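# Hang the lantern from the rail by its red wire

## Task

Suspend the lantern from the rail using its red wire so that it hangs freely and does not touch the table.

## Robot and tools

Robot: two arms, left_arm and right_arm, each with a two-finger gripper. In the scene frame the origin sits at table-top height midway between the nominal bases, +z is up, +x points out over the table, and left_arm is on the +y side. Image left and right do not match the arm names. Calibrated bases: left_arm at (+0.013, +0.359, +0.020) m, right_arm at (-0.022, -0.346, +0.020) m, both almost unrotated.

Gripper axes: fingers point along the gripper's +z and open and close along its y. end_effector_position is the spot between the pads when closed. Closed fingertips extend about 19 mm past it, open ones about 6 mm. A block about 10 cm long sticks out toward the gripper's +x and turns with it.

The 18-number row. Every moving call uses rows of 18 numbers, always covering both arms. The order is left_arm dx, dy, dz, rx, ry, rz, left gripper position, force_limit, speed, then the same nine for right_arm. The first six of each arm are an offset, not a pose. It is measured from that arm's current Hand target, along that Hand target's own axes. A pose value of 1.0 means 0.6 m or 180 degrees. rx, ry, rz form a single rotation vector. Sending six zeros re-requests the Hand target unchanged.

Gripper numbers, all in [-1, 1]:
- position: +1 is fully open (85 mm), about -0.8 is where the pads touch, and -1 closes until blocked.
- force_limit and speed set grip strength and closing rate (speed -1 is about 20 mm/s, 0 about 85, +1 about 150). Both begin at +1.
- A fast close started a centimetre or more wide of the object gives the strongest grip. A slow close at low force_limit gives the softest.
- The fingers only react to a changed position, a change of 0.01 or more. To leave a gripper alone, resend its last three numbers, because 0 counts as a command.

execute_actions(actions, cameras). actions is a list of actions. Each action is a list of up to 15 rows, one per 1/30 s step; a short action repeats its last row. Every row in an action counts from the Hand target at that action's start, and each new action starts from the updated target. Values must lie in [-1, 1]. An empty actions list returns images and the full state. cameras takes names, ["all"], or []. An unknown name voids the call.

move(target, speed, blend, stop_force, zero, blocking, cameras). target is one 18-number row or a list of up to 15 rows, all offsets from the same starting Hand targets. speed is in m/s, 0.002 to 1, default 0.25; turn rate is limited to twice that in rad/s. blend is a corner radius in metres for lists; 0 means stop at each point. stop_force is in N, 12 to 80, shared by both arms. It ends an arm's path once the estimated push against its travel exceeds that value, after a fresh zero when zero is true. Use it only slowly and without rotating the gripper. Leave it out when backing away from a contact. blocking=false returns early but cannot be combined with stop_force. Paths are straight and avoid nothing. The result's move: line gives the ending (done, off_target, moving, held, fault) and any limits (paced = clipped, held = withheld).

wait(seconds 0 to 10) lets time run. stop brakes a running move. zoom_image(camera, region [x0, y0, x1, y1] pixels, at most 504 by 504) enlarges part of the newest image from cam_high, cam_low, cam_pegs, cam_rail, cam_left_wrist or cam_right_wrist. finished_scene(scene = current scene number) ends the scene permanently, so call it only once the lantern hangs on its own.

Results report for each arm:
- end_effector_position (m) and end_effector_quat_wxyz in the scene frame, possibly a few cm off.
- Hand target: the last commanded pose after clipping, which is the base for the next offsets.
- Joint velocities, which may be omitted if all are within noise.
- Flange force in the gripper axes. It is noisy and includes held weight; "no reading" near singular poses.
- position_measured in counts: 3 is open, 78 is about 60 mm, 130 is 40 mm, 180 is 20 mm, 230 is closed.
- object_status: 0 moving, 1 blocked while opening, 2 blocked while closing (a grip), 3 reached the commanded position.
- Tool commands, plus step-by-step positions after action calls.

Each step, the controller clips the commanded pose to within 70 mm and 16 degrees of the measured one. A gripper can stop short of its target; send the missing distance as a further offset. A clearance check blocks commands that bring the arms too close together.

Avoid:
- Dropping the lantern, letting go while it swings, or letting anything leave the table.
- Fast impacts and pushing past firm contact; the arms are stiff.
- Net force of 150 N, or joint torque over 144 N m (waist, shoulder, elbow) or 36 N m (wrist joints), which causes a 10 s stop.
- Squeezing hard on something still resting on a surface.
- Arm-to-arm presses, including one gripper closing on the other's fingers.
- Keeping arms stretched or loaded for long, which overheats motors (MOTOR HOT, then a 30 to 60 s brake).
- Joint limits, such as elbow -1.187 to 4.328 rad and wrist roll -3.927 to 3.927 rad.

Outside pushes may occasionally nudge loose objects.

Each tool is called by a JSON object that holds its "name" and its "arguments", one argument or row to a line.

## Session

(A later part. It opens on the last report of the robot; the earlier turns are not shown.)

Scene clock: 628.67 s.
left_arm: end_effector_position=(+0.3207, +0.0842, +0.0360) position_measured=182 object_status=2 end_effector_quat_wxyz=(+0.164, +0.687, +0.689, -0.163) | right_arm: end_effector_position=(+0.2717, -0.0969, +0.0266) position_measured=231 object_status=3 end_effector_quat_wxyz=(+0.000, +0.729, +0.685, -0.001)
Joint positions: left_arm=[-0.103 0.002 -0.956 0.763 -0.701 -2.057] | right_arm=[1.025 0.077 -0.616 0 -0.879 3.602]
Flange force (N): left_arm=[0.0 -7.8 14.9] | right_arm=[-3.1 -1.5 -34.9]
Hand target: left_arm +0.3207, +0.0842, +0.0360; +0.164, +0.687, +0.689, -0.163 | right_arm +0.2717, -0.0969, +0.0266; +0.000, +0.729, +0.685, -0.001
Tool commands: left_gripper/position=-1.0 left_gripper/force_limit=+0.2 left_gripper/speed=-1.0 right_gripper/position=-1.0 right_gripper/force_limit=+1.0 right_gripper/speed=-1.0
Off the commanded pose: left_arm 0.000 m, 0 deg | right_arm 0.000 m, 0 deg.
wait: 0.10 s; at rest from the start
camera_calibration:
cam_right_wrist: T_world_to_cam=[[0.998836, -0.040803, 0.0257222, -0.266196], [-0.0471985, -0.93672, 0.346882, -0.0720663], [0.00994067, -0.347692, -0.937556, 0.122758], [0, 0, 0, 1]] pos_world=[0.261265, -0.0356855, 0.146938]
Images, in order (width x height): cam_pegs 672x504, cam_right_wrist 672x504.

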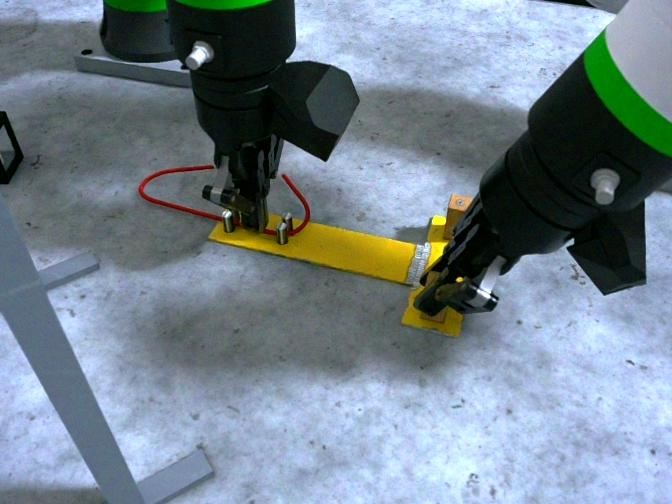

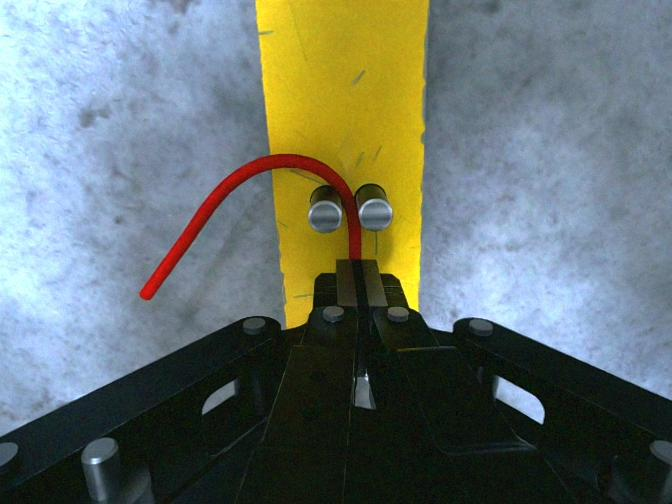

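{"name": "move", "arguments": {
  "target": [0,0,0,0,0,0,-1,0.2,-1,0,0.001,-0.015,0,0,0,-1,1,-1],
  "speed": 0.05
}}

{"name": "move", "arguments": {
  "target": [0,0,0,0,0,0,-1,0.2,-1,0,0,0,0,0,0,-0.61,0.8,-1]
}}

{"name": "move", "arguments": {
  "target": [0,0,0,0,0,0,-1,0.2,-1,0,0,0.05,0,0,0,-0.61,0.8,-1],
  "stop_force": 12,
  "speed": 0.006,
  "cameras": ["cam_right_wrist","cam_pegs"]
}}

Scene clock: 635.93 s.
left_arm: end_effector_position=(+0.3207, +0.0842, +0.0361) position_measured=182 object_status=2 end_effector_quat_wxyz=(+0.164, +0.687, +0.689, -0.163) | right_arm: end_effector_position=(+0.2723, -0.0969, +0.0356) position_measured=231 object_status=3 end_effector_quat_wxyz=(+0.000, +0.729, +0.685, -0.001)
Joint positions: left_arm=[-0.103 0.002 -0.956 0.763 -0.701 -2.057] | right_arm=[1.024 0.062 -0.606 0 -0.905 3.603]
Flange force (N): left_arm=[-1.8 -5.2 6.8] | right_arm=[-1.1 -1.6 2.7]
Hand target: left_arm +0.3207, +0.0842, +0.0360; +0.164, +0.687, +0.689, -0.163 | right_arm +0.2723, -0.0969, +0.0356; +0.000, +0.729, +0.685, -0.001
Off the commanded pose: left_arm 0.000 m, 0 deg | right_arm 0.000 m, 0 deg.
move: done

Scene clock: 636.70 s.
left_arm: end_effector_position=(+0.3207, +0.0842, +0.0360) position_measured=182 object_status=2 end_effector_quat_wxyz=(+0.164, +0.687, +0.689, -0.163) | right_arm: end_effector_position=(+0.2723, -0.0969, +0.0356) position_measured=206 object_status=0 end_effector_quat_wxyz=(+0.000, +0.729, +0.685, -0.001)
Joint positions: left_arm=[-0.103 0.002 -0.956 0.763 -0.701 -2.057] | right_arm=[1.024 0.062 -0.606 0 -0.905 3.603]
Flange force (N): left_arm=[-1.4 -5.9 7.0] | right_arm=[-1.1 -1.3 2.8]
Hand target: left_arm +0.3207, +0.0842, +0.0360; +0.164, +0.687, +0.689, -0.163 | right_arm +0.2723, -0.0969, +0.0356; +0.000, +0.729, +0.685, -0.001
Off the commanded pose: left_arm 0.000 m, 0 deg | right_arm 0.000 m, 0 deg.
move: done

Scene clock: 639.37 s.
left_arm: end_effector_position=(+0.3207, +0.0842, +0.0360) position_measured=182 object_status=2 end_effector_quat_wxyz=(+0.164, +0.687, +0.689, -0.163) | right_arm: end_effector_position=(+0.2723, -0.0969, +0.0232) position_measured=206 object_status=3 end_effector_quat_wxyz=(+0.000, +0.729, +0.685, -0.001)
Joint positions: left_arm=[-0.103 0.002 -0.956 0.763 -0.701 -2.057] | right_arm=[1.024 0.085 -0.618 0 -0.869 3.603]
Flange force (N): left_arm=[0.4 -4.7 14.1] | right_arm=[-5.6 -6.3 -26.9]
Hand target: left_arm +0.3207, +0.0842, +0.0360; +0.164, +0.687, +0.689, -0.163 | right_arm +0.2723, -0.0969, +0.0232; +0.000, +0.729, +0.685, -0.001 (not the last commanded pose)
Off the commanded pose: left_arm 0.000 m, 0 deg | right_arm 0.018 m, 0 deg.
move: contact (right_arm)
camera_calibration:
cam_right_wrist: T_world_to_cam=[[0.998836, -0.040803, 0.0257222, -0.266708], [-0.0471985, -0.93672, 0.346882, -0.0708586], [0.00994067, -0.347692, -0.937556, 0.119564], [0, 0, 0, 1]] pos_world=[0.261865, -0.0356855, 0.143538]
Images, in order (width x height): cam_pegs 672x504, cam_right_wrist 672x504.

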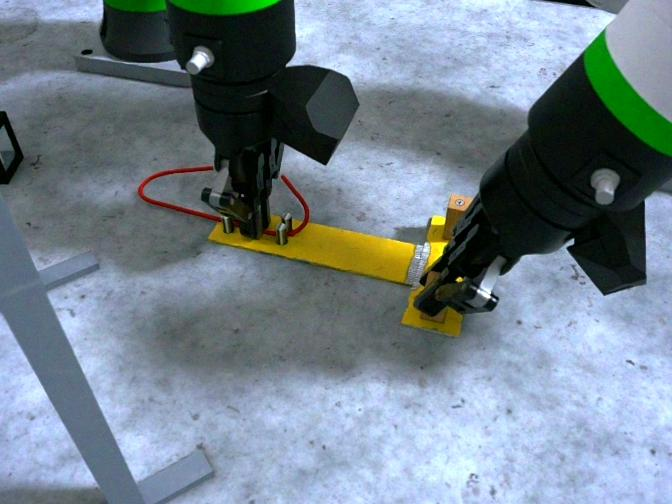

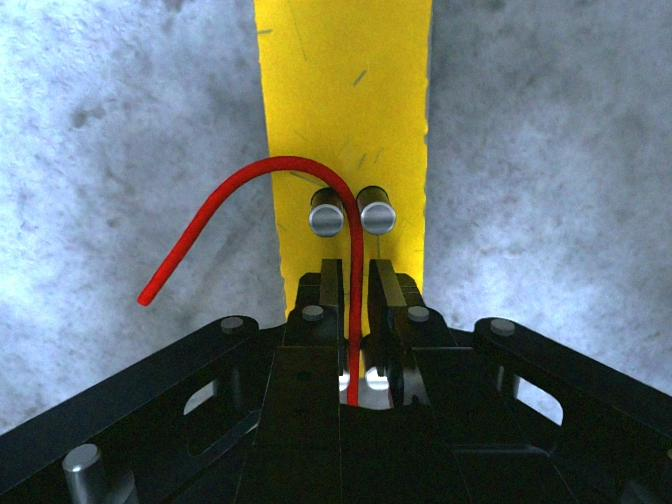

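{"name": "move", "arguments": {
  "target": [0,0,0,0,0,0,-1,0.2,-1,0,0.0007,-0.001,0,0,0,-0.61,0.8,-1]
}}

{"name": "move", "arguments": {
  "target": [0,0,0,0,0,0,-1,0.2,-1,0,0,0,0,0,0,-1,1,-0.5]
}}

{"name": "wait", "arguments": {
  "seconds": 0.2
}}

Scene clock: 643.77 s.
left_arm: end_effector_position=(+0.3207, +0.0842, +0.0360) position_measured=182 object_status=2 end_effector_quat_wxyz=(+0.164, +0.687, +0.689, -0.163) | right_arm: end_effector_position=(+0.2727, -0.0970, +0.0238) position_measured=206 object_status=3 end_effector_quat_wxyz=(+0.000, +0.729, +0.685, -0.001)
Joint positions: left_arm=[-0.103 0.002 -0.956 0.763 -0.701 -2.057] | right_arm=[1.023 0.085 -0.616 0 -0.871 3.604]
Flange force (N): left_arm=[-1.4 -5.9 6.9] | right_arm=[-1.5 -1.5 1.9]
Hand target: left_arm +0.3207, +0.0842, +0.0360; +0.164, +0.687, +0.689, -0.163 | right_arm +0.2727, -0.0970, +0.0238; +0.000, +0.729, +0.685, -0.001
Off the commanded pose: left_arm 0.000 m, 0 deg | right_arm 0.000 m, 0 deg.
move: done

Scene clock: 644.30 s.
left_arm: end_effector_position=(+0.3207, +0.0842, +0.0360) position_measured=182 object_status=2 end_effector_quat_wxyz=(+0.164, +0.687, +0.689, -0.163) | right_arm: end_effector_position=(+0.2727, -0.0970, +0.0238) position_measured=227 object_status=2 end_effector_quat_wxyz=(+0.000, +0.729, +0.685, -0.001)
Joint positions: left_arm=[-0.103 0.002 -0.956 0.763 -0.701 -2.057] | right_arm=[1.023 0.085 -0.616 0 -0.871 3.604]
Flange force (N): left_arm=[-2.2 -6.0 7.9] | right_arm=[-0.1 -1.0 2.5]
Hand target: left_arm +0.3207, +0.0842, +0.0360; +0.164, +0.687, +0.689, -0.163 | right_arm +0.2727, -0.0970, +0.0238; +0.000, +0.729, +0.685, -0.001
Off the commanded pose: left_arm 0.000 m, 0 deg | right_arm 0.000 m, 0 deg.
move: done

Scene clock: 644.50 s.
left_arm: end_effector_position=(+0.3207, +0.0842, +0.0360) position_measured=182 object_status=2 end_effector_quat_wxyz=(+0.164, +0.687, +0.689, -0.163) | right_arm: end_effector_position=(+0.2727, -0.0970, +0.0238) position_measured=227 object_status=2 end_effector_quat_wxyz=(+0.000, +0.729, +0.685, -0.001)
Joint positions: left_arm=[-0.103 0.002 -0.956 0.763 -0.701 -2.057] | right_arm=[1.023 0.085 -0.616 0 -0.871 3.604]
Flange force (N): left_arm=[-2.0 -5.6 7.6] | right_arm=[-0.1 -1.1 2.0]
Hand target: left_arm +0.3207, +0.0842, +0.0360; +0.164, +0.687, +0.689, -0.163 | right_arm +0.2727, -0.0970, +0.0238; +0.000, +0.729, +0.685, -0.001
Tool commands: left_gripper/position=-1.0 left_gripper/force_limit=+0.2 left_gripper/speed=-1.0 right_gripper/position=-1.0 right_gripper/force_limit=+1.0 right_gripper/speed=-0.5
Off the commanded pose: left_arm 0.000 m, 0 deg | right_arm 0.000 m, 0 deg.
wait: 0.20 s; at rest by 0.17 s

Gripped. Lift slowly.

{"name": "move", "arguments": {
  "target": [
    [0,0,0,0,0,0,-1,0.2,-1,0,0,-0.12,0,0,0,-1,1,-0.5],
    [0,0,0,0,0,0,-1,0.2,-1,0,0,-0.3,0,0,0,-1,1,-0.5]
  ],
  "speed": [0.03,0.1],
  "cameras": ["cam_pegs","cam_rail","cam_right_wrist"]
}}

Scene clock: 651.33 s.
left_arm: end_effector_position=(+0.3207, +0.0842, +0.0360) position_measured=182 object_status=2 end_effector_quat_wxyz=(+0.164, +0.687, +0.689, -0.163) | right_arm: end_effector_position=(+0.2729, -0.0968, +0.2038) position_measured=227 object_status=2 end_effector_quat_wxyz=(+0.000, +0.729, +0.685, -0.001)
Joint positions: left_arm=[-0.103 0.002 -0.956 0.763 -0.701 -2.057] | right_arm=[1.023 -0.137 -0.36 0 -1.349 3.604]
Flange force (N): left_arm=[-1.9 -5.9 6.5] | right_arm=[-1.1 -1.7 4.2]
Hand target: left_arm +0.3207, +0.0842, +0.0360; +0.164, +0.687, +0.689, -0.163 | right_arm +0.2729, -0.0968, +0.2038; +0.000, +0.729, +0.685, -0.001
Off the commanded pose: left_arm 0.000 m, 0 deg | right_arm 0.000 m, 0 deg.
move: done
camera_calibration:
cam_right_wrist: T_world_to_cam=[[0.99883, -0.0408612, 0.0258564, -0.271992], [-0.047301, -0.936673, 0.346997, -0.133391], [0.0100403, -0.347814, -0.93751, 0.28887], [0, 0, 0, 1]] pos_world=[0.262464, -0.0355846, 0.324138]
Images, in order (width x height): cam_pegs 672x504, cam_rail 672x504, cam_right_wrist 672x504.

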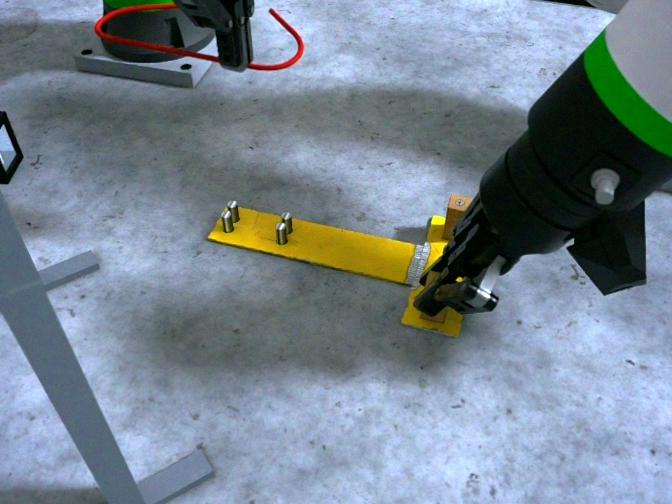

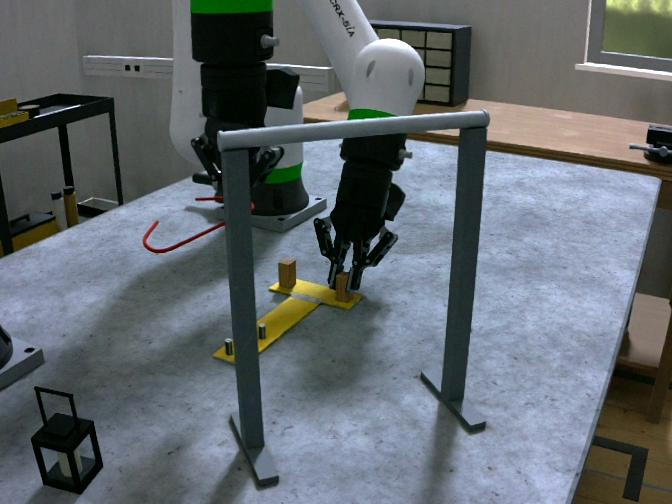

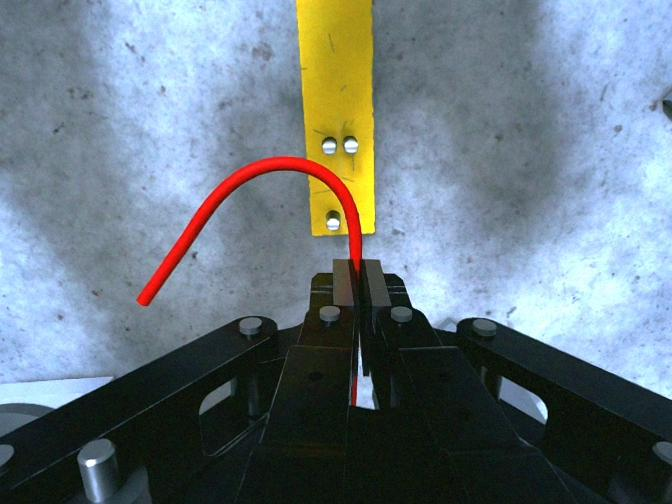

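{"name": "move", "arguments": {
  "target": [
    [0,0,0,0,0,0,0.3,0.2,-0.5,-0.199,-0.101,-0.027,0,0,0,-1,1,-0.5],
    [0,0,-0.17,0,0,0,0.3,0.2,-0.5,-0.199,-0.101,-0.027,0,0,0.45,-1,1,-0.5],
    [0,0,-0.35,0,0,0,0.3,0.2,-0.5,-0.199,-0.101,-0.027,0,0,0.9,-1,1,-0.5]
  ],
  "speed": [0.15,0.3,0.3]
}}

{"name": "move", "arguments": {
  "target": [
    [0,0,0,0,0,0,0.3,0.2,-0.5,0,0,0,0,0,0.45,-1,1,-0.5],
    [0,0,0,0,0,0,0.3,0.2,-0.5,0,0,0,0,0,0.89,-1,1,-0.5]
  ],
  "speed": 0.3,
  "cameras": ["cam_pegs","cam_rail","cam_right_wrist"]
}}

Scene clock: 758.63 s.
left_arm: end_effector_position=(+0.3203, +0.1786, +0.2236) position_measured=91 object_status=3 end_effector_quat_wxyz=(+0.164, +0.687, +0.689, -0.163) | right_arm: end_effector_position=(+0.2049, -0.2121, +0.2202) position_measured=227 object_status=2 end_effector_quat_wxyz=(+0.001, +0.790, -0.613, +0.000)
Joint positions: left_arm=[0.282 -0.344 -0.682 0.459 -1.38 -1.949] | right_arm=[1.027 -0.509 -0.58 0 -1.501 0.773]
Flange force (N): left_arm=[-4.1 -2.1 4.9] | right_arm=[0.1 2.0 4.1]
Hand target: left_arm +0.3203, +0.1786, +0.2236; +0.164, +0.687, +0.689, -0.163 | right_arm +0.2050, -0.2121, +0.2202; +0.001, +0.790, -0.613, +0.000
Off the commanded pose: left_arm 0.000 m, 0 deg | right_arm 0.000 m, 0 deg.
move: done

Scene clock: 764.07 s.
left_arm: end_effector_position=(+0.3203, +0.1786, +0.2236) position_measured=91 object_status=3 end_effector_quat_wxyz=(+0.164, +0.687, +0.689, -0.163) | right_arm: end_effector_position=(+0.2050, -0.2121, +0.2202) position_measured=227 object_status=2 end_effector_quat_wxyz=(+0.000, +0.468, +0.884, -0.001)
Joint positions: left_arm=[0.282 -0.344 -0.682 0.459 -1.38 -1.949] | right_arm=[1.027 -0.509 -0.58 0 -1.501 -2.023]
Flange force (N): left_arm=[-4.2 -2.0 4.6] | right_arm=[-1.0 -0.9 3.9]
Hand target: left_arm +0.3203, +0.1786, +0.2236; +0.164, +0.687, +0.689, -0.163 | right_arm +0.2050, -0.2121, +0.2202; +0.000, +0.468, +0.884, -0.001
Off the commanded pose: left_arm 0.000 m, 0 deg | right_arm 0.000 m, 0 deg.
move: done
camera_calibration:
cam_right_wrist: T_world_to_cam=[[0.814292, 0.579913, 0.0250886, -0.0395487], [0.53711, -0.769169, 0.346254, -0.334404], [0.220095, -0.268476, -0.937805, 0.238706], [0, 0, 0, 1]] pos_world=[0.159278, -0.170191, 0.340641]
Images, in order (width x height): cam_pegs 672x504, cam_rail 672x504, cam_right_wrist 672x504.

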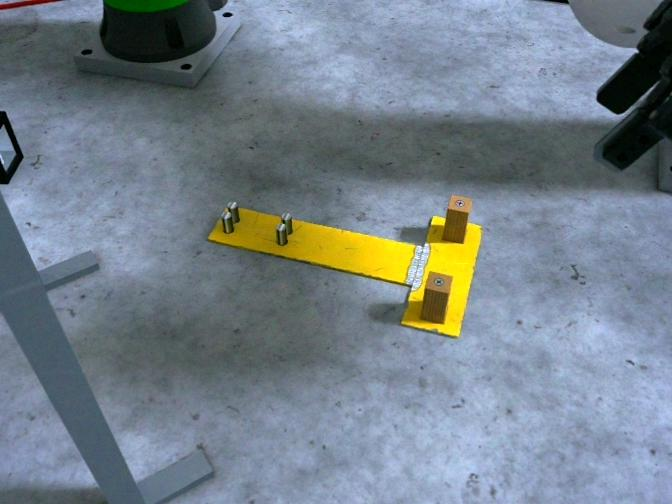

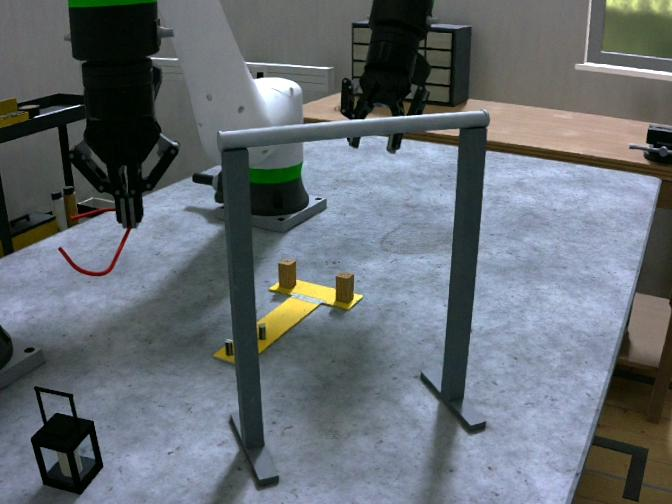

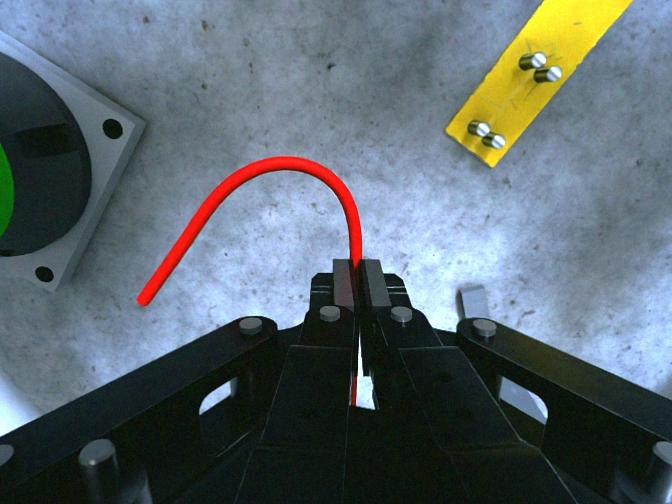

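{"name": "move", "arguments": {
  "target": [0,0,0,0,0,0,0.3,0.2,-0.5,-0.247,-0.0225,-0.05,-0.1954,-0.156,-0.0463,-1,1,-0.5],
  "speed": 0.12,
  "cameras": ["all"]
}}

{"name": "zoom_image", "arguments": {
  "camera": "cam_rail",
  "region": [0, 180, 200, 500]
}}

Scene clock: 774.80 s.
left_arm: end_effector_position=(+0.3203, +0.1786, +0.2236) position_measured=91 object_status=3 end_effector_quat_wxyz=(+0.164, +0.687, +0.689, -0.163) | right_arm: end_effector_position=(+0.2603, -0.3109, +0.2430) position_measured=227 object_status=2 end_effector_quat_wxyz=(+0.267, +0.399, +0.870, +0.116)
Joint positions: left_arm=[0.282 -0.344 -0.682 0.459 -1.38 -1.949] | right_arm=[1.539 -1.16 -1.017 0.596 -1.696 -2.34]
Flange force (N): left_arm=[-4.5 -1.7 4.6] | right_arm=no reading
Hand target: left_arm +0.3203, +0.1786, +0.2236; +0.164, +0.687, +0.689, -0.163 | right_arm +0.2604, -0.3109, +0.2430; +0.267, +0.399, +0.870, +0.116 (not the last commanded pose)
Off the commanded pose: left_arm 0.000 m, 0 deg | right_arm 0.036 m, 11 deg.
move: held (right_arm; a check stopped the path); limits=held
pose unreachable (right arm): on one or more control steps of this call, first in action 0 (counted from 0), this arm could not follow its commanded pose, so it was not sent that pose on those steps. It may still have moved: this result reports where it is.
cause: moving toward the commanded pose would bring two parts of the arm too close to each other (its gripper and another part of the arm, with joints 3 (elbow) to 6 (wrist roll) between them, 5 mm apart when it was first held).
camera_calibration:
cam_left_wrist: T_world_to_cam=[[0.999665, 0.00345949, 0.0256514, -0.323024], [-0.0165735, -0.675672, 0.737016, -0.0238947], [0.0198816, -0.737194, -0.675388, 0.40468], [0, 0, 0, 1]] pos_world=[0.314474, 0.2833, 0.299213]
cam_right_wrist: T_world_to_cam=[[0.604597, 0.671604, 0.428265, -0.0427729], [0.320405, -0.697302, 0.641179, -0.440991], [0.729248, -0.250437, -0.636772, 0.0212722], [0, 0, 0, 1]] pos_world=[0.151643, -0.27345, 0.314618]

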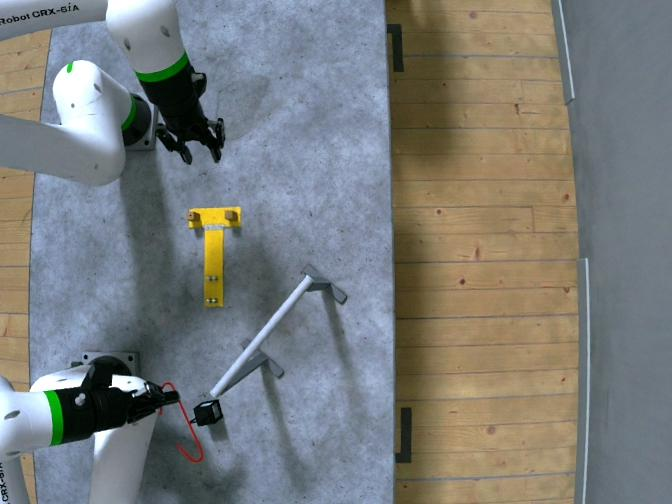

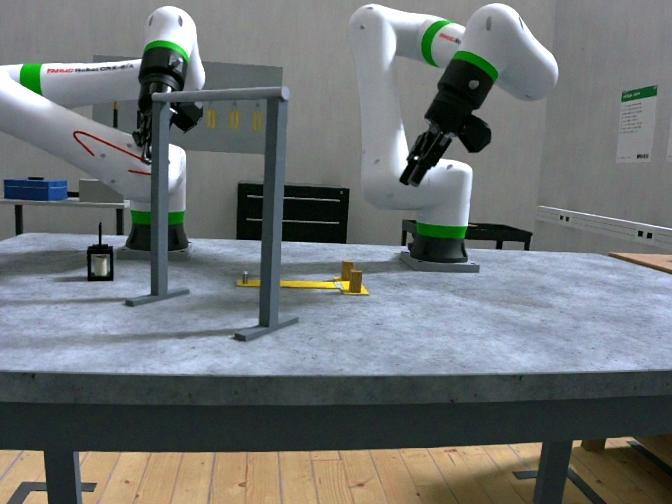

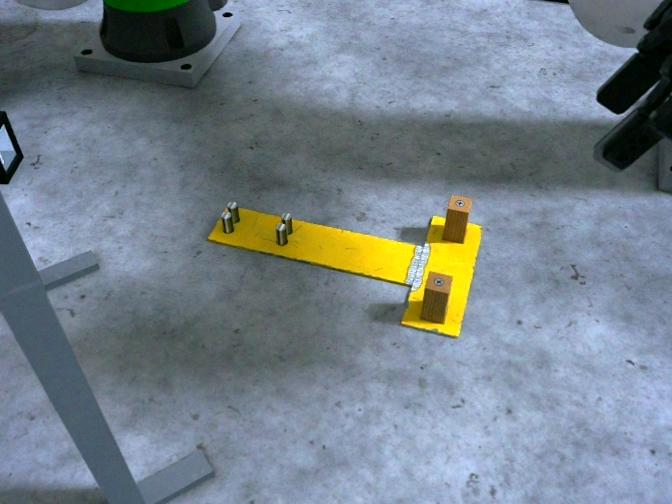

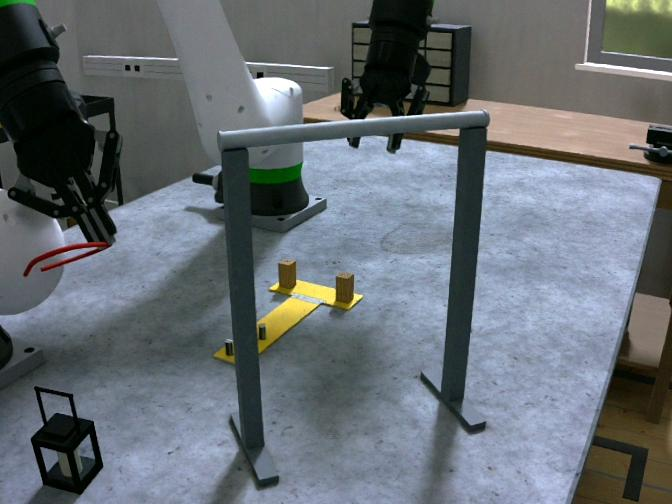

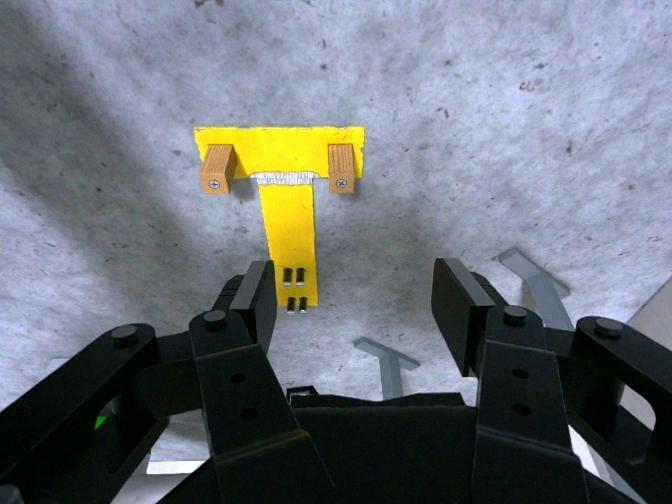

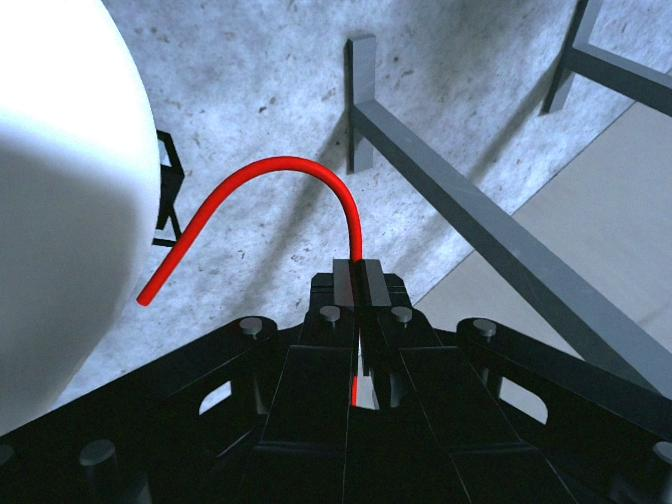

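Scaled by 1.575 from the camera's 672x504 image, which has a finer 960x720 frame.

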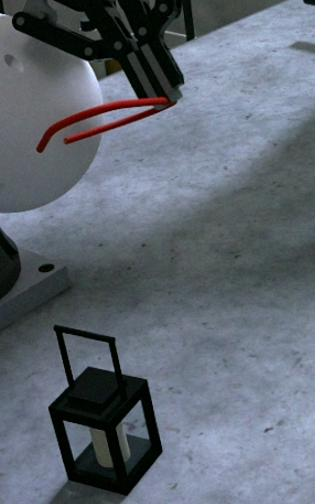

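{"name": "move", "arguments": {
  "target": [0,0,0,0,0,0,0.3,0.2,-0.5,-0.077,0.0123,0.127,0.138,0.1285,-0.012,-1,1,-0.5],
  "speed": 0.12,
  "cameras": ["cam_rail","cam_high","cam_low","cam_right_wrist"]
}}

{"name": "zoom_image", "arguments": {
  "camera": "cam_rail",
  "region": [0, 200, 220, 500]
}}

{"name": "zoom_image", "arguments": {
  "camera": "cam_high",
  "region": [120, 330, 320, 490]
}}

{"name": "zoom_image", "arguments": {
  "camera": "cam_low",
  "region": [40, 150, 220, 310]
}}

Scene clock: 809.93 s.
left_arm: end_effector_position=(+0.3203, +0.1786, +0.2236) position_measured=91 object_status=3 end_effector_quat_wxyz=(+0.164, +0.687, +0.689, -0.163) | right_arm: end_effector_position=(+0.3324, -0.3419, +0.2000) position_measured=227 object_status=2 end_effector_quat_wxyz=(+0.000, +0.399, +0.917, -0.001)
Joint positions: left_arm=[0.282 -0.344 -0.682 0.459 -1.38 -1.949] | right_arm=[0.364 -0.222 -0.439 0 -1.355 -1.208]
Flange force (N): left_arm=[-4.2 -1.9 4.5] | right_arm=[1.0 -0.6 3.8]
Hand target: left_arm +0.3203, +0.1786, +0.2236; +0.164, +0.687, +0.689, -0.163 | right_arm +0.3324, -0.3419, +0.2000; +0.000, +0.399, +0.917, -0.001
Off the commanded pose: left_arm 0.000 m, 0 deg | right_arm 0.000 m, 0 deg.
move: done
camera_calibration:
cam_right_wrist: T_world_to_cam=[[0.716773, 0.696858, 0.0250123, 0.00486735], [0.647901, -0.67882, 0.345583, -0.501437], [0.257801, -0.231499, -0.938055, 0.157106], [0, 0, 0, 1]] pos_world=[0.280891, -0.307408, 0.32054]
Images, in order (width x height): cam_high 672x504, cam_low 672x504, cam_rail 672x504, cam_right_wrist 672x504.

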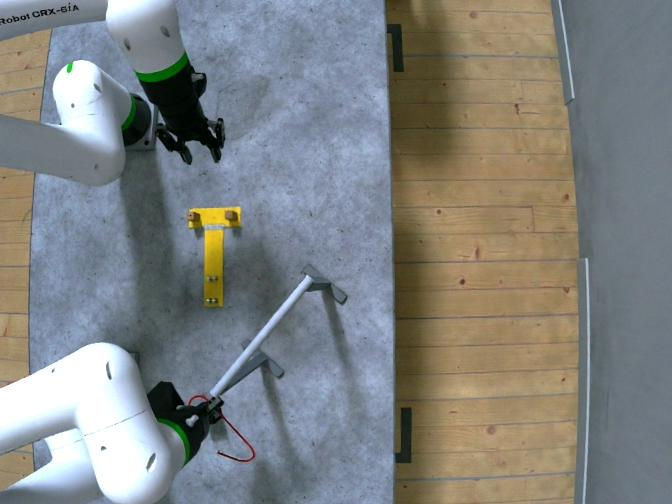

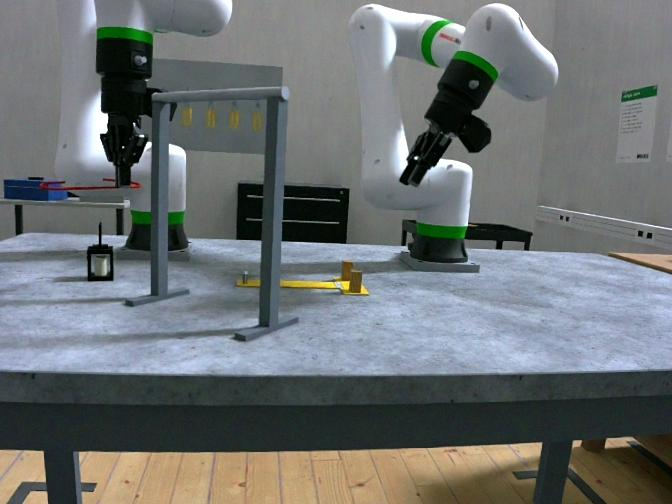

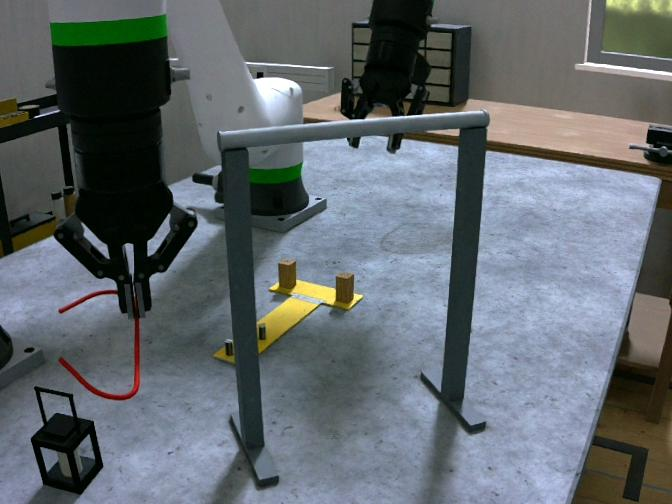

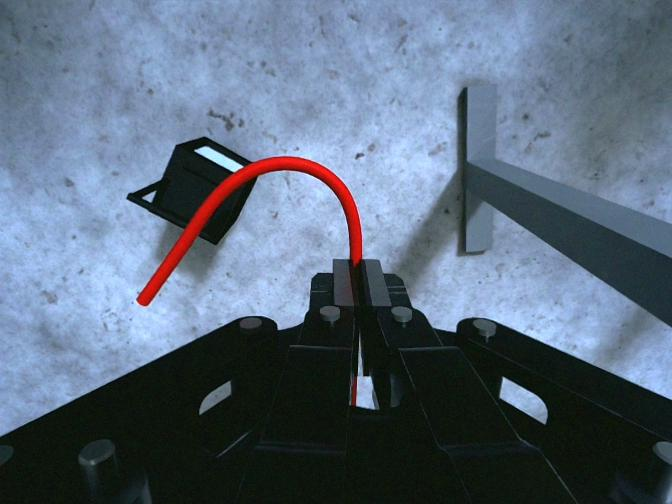

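Scaled by 1.680 from the camera's 672x504 image, which has a finer 960x720 frame.

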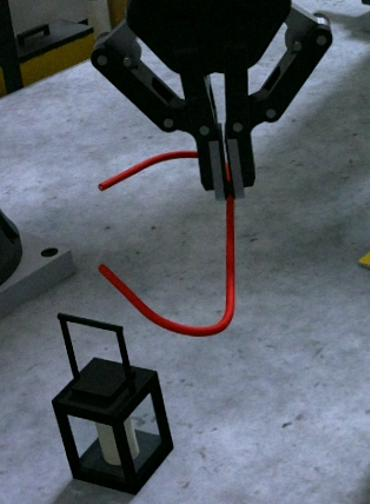

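Scaled by 2.520 from the camera's 672x504 image, which has a finer 960x720 frame.

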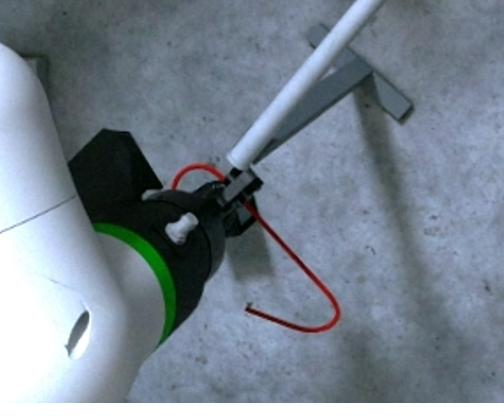

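Scaled by 2.800 from the camera's 672x504 image, which has a finer 960x720 frame.

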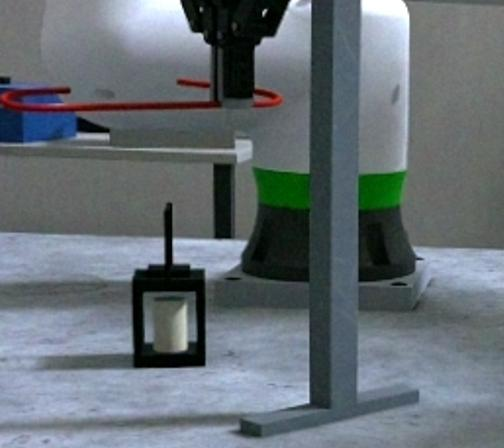

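{"name": "move", "arguments": {
  "target": [
    [0,0,0,0,0,0,0.3,0.2,-0.5,0.056,0.025,0,0,0,0,-1,1,-0.5],
    [0,0,0,0,0,0,0.3,0.2,-0.5,0.056,0.025,0.155,0,0,0,-1,1,-0.5]
  ],
  "speed": 0.1,
  "cameras": ["cam_rail","cam_low","cam_right_wrist"]
}}

{"name": "zoom_image", "arguments": {
  "camera": "cam_rail",
  "region": [0, 320, 160, 500]
}}

{"name": "zoom_image", "arguments": {
  "camera": "cam_low",
  "region": [40, 170, 200, 310]
}}

Scene clock: 844.37 s.
left_arm: end_effector_position=(+0.3203, +0.1786, +0.2236) position_measured=91 object_status=3 end_effector_quat_wxyz=(+0.164, +0.687, +0.689, -0.163) | right_arm: end_effector_position=(+0.3204, -0.3071, +0.1070) position_measured=227 object_status=2 end_effector_quat_wxyz=(+0.000, +0.399, +0.917, -0.001)
Joint positions: left_arm=[0.282 -0.344 -0.682 0.459 -1.38 -1.949] | right_arm=[0.477 -0.163 -0.621 0 -1.114 -1.321]
Flange force (N): left_arm=[-4.6 -1.4 4.8] | right_arm=[1.3 -1.2 3.6]
Hand target: left_arm +0.3203, +0.1786, +0.2236; +0.164, +0.687, +0.689, -0.163 | right_arm +0.3204, -0.3071, +0.1070; +0.000, +0.399, +0.917, -0.001
Off the commanded pose: left_arm 0.000 m, 0 deg | right_arm 0.000 m, 0 deg.
move: done
camera_calibration:
cam_right_wrist: T_world_to_cam=[[0.716709, 0.696922, 0.0250526, -0.0084303], [0.647969, -0.678787, 0.34552, -0.437896], [0.257806, -0.231404, -0.938077, 0.0810456], [0, 0, 0, 1]] pos_world=[0.268891, -0.272609, 0.22754]
Images, in order (width x height): cam_low 672x504, cam_rail 672x504, cam_right_wrist 672x504.

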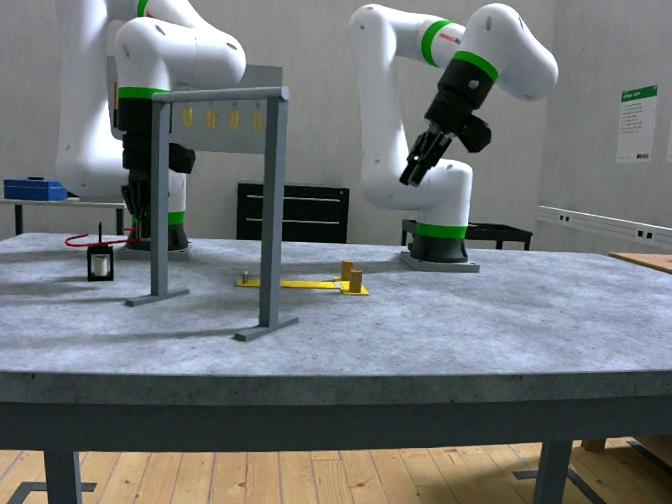

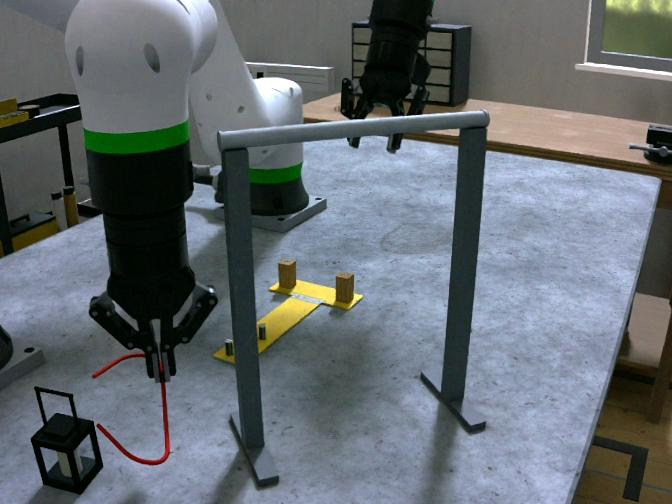

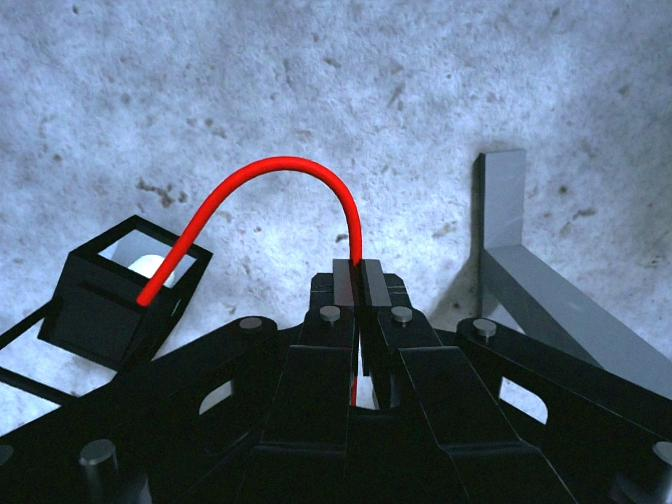

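Scaled by 2.800 from the camera's 672x504 image, which has a finer 960x720 frame.

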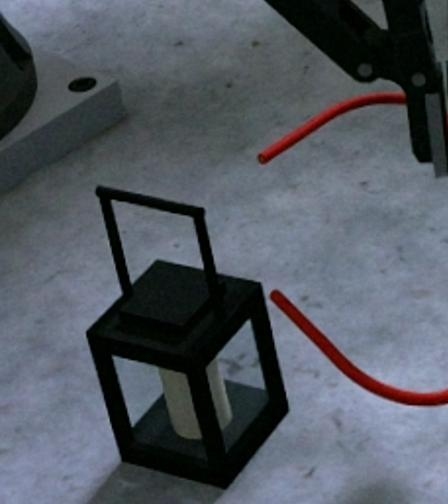

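Scaled by 3.150 from the camera's 672x504 image, which has a finer 960x720 frame.

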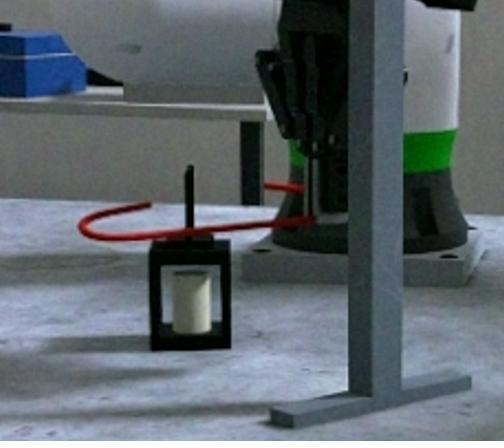

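{"name": "move", "arguments": {
  "target": [
    [0,0,0,0,0,0,0.3,0.2,-0.5,-0.0677,-0.0493,0.01,0,0,0,-1,1,-0.5]
  ],
  "speed": 0.05,
  "cameras": ["cam_rail","cam_low","cam_right_wrist"]
}}

{"name": "zoom_image", "arguments": {
  "camera": "cam_rail",
  "region": [0, 320, 160, 500]
}}

{"name": "zoom_image", "arguments": {
  "camera": "cam_low",
  "region": [40, 170, 200, 310]
}}

Scene clock: 863.57 s.
left_arm: end_effector_position=(+0.3203, +0.1786, +0.2236) position_measured=91 object_status=3 end_effector_quat_wxyz=(+0.164, +0.687, +0.689, -0.163) | right_arm: end_effector_position=(+0.3264, -0.3571, +0.1010) position_measured=227 object_status=2 end_effector_quat_wxyz=(+0.000, +0.399, +0.917, -0.001)
Joint positions: left_arm=[0.282 -0.344 -0.682 0.459 -1.38 -1.949] | right_arm=[0.328 -0.143 -0.621 0.001 -1.095 -1.172]
Flange force (N): left_arm=[-4.4 -1.5 4.6] | right_arm=[2.2 -1.0 3.2]
Hand target: left_arm +0.3203, +0.1786, +0.2236; +0.164, +0.687, +0.689, -0.163 | right_arm +0.3264, -0.3570, +0.1010; +0.000, +0.399, +0.917, -0.001
Off the commanded pose: left_arm 0.000 m, 0 deg | right_arm 0.000 m, 0 deg.
move: done
camera_calibration:
cam_right_wrist: T_world_to_cam=[[0.716633, 0.697005, 0.0249411, 0.0222659], [0.648013, -0.678633, 0.345742, -0.473726], [0.257909, -0.231608, -0.937998, 0.0621638], [0, 0, 0, 1]] pos_world=[0.274991, -0.322608, 0.221541]
Images, in order (width x height): cam_low 672x504, cam_rail 672x504, cam_right_wrist 672x504.

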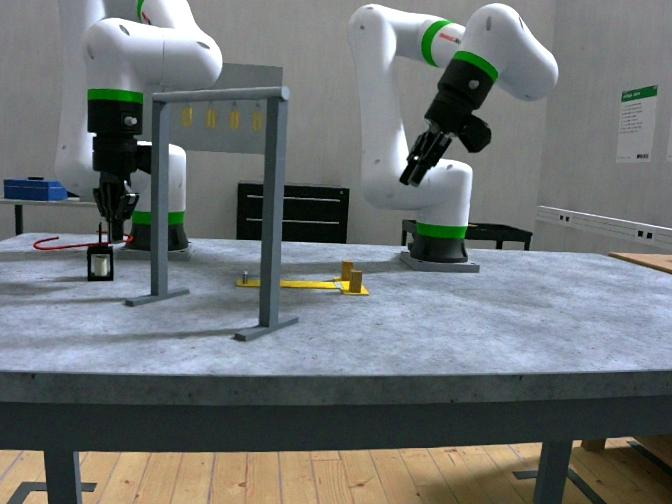

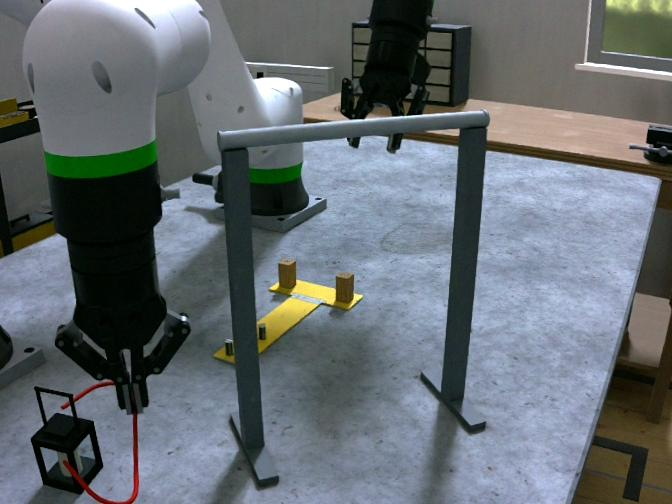

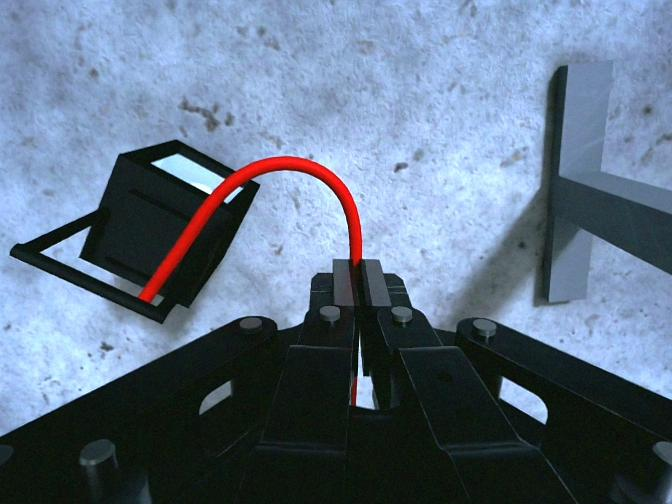

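Scaled by 2.800 from the camera's 672x504 image, which has a finer 960x720 frame.

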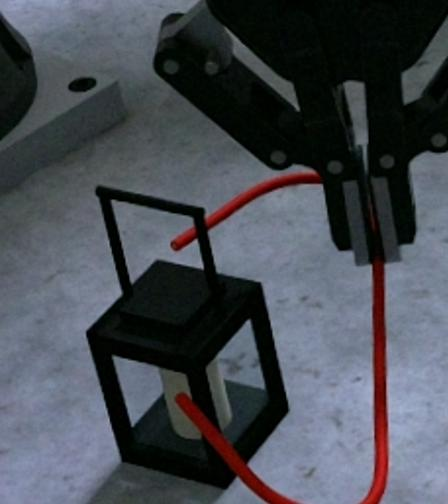

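Scaled by 3.150 from the camera's 672x504 image, which has a finer 960x720 frame.

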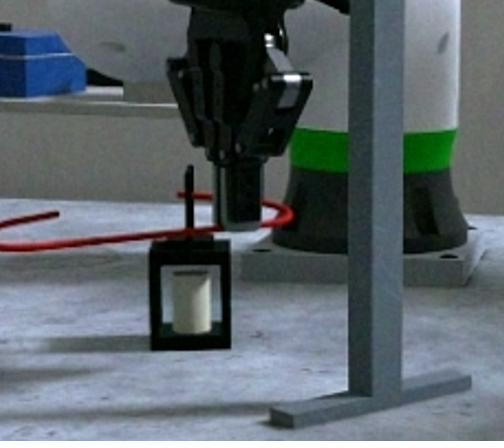

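{"name": "move", "arguments": {
  "target": [
    [0,0,0,0,0,0,0.3,0.2,-0.5,-0.0313,-0.0518,0,0,0,0,-1,1,-0.5]
  ],
  "speed": 0.04,
  "cameras": ["cam_rail","cam_low","cam_right_wrist"]
}}

{"name": "zoom_image", "arguments": {
  "camera": "cam_rail",
  "region": [0, 320, 160, 500]
}}

{"name": "zoom_image", "arguments": {
  "camera": "cam_low",
  "region": [40, 170, 200, 310]
}}

Scene clock: 877.43 s.
left_arm: end_effector_position=(+0.3203, +0.1786, +0.2236) position_measured=91 object_status=3 end_effector_quat_wxyz=(+0.164, +0.687, +0.689, -0.163) | right_arm: end_effector_position=(+0.3164, -0.3920, +0.1011) position_measured=227 object_status=2 end_effector_quat_wxyz=(+0.000, +0.399, +0.917, -0.001)
Joint positions: left_arm=[0.282 -0.344 -0.682 0.459 -1.38 -1.949] | right_arm=[0.233 -0.164 -0.637 0.001 -1.099 -1.077]
Flange force (N): left_arm=[-4.5 -1.9 4.5] | right_arm=[0.7 -1.1 3.4]
Hand target: left_arm +0.3203, +0.1786, +0.2236; +0.164, +0.687, +0.689, -0.163 | right_arm +0.3164, -0.3920, +0.1011; +0.000, +0.399, +0.917, -0.001
Off the commanded pose: left_arm 0.000 m, 0 deg | right_arm 0.000 m, 0 deg.
move: done
camera_calibration:
cam_right_wrist: T_world_to_cam=[[0.716698, 0.696939, 0.0248976, 0.0537265], [0.647987, -0.678705, 0.345648, -0.490928], [0.257794, -0.231592, -0.938034, 0.0567042], [0, 0, 0, 1]] pos_world=[0.264991, -0.357508, 0.221541]
Images, in order (width x height): cam_low 672x504, cam_rail 672x504, cam_right_wrist 672x504.

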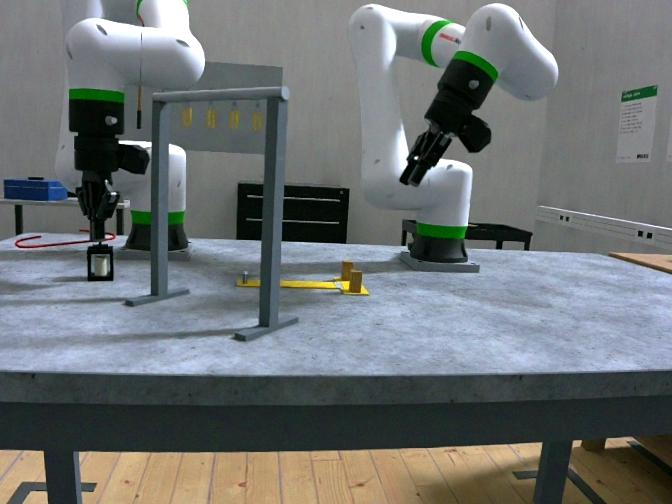

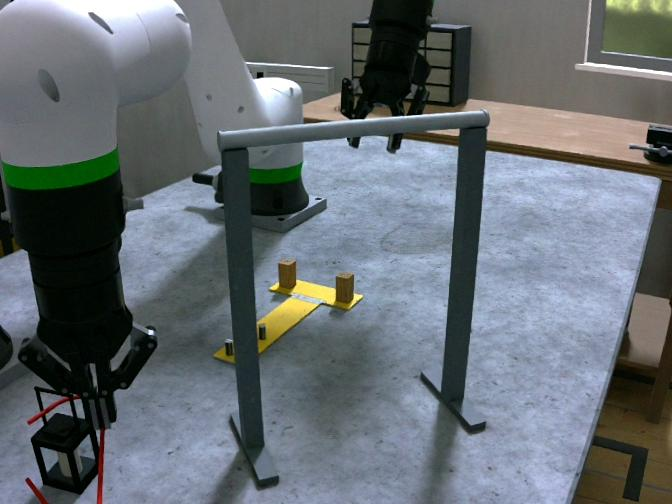

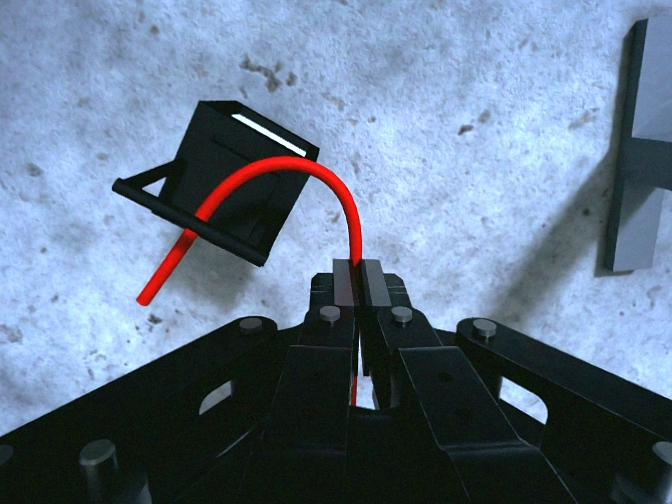

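Scaled by 2.800 from the camera's 672x504 image, which has a finer 960x720 frame.

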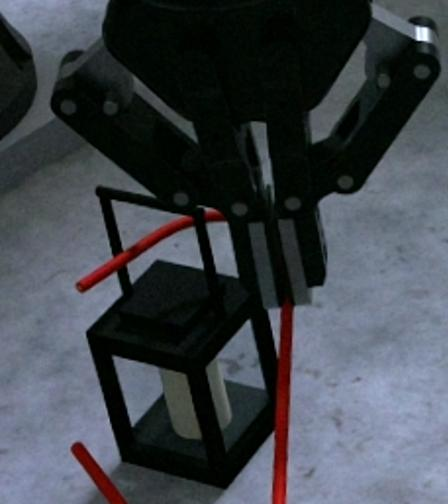

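Scaled by 3.150 from the camera's 672x504 image, which has a finer 960x720 frame.

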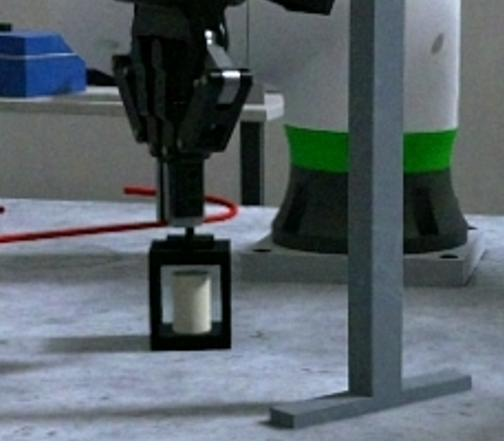

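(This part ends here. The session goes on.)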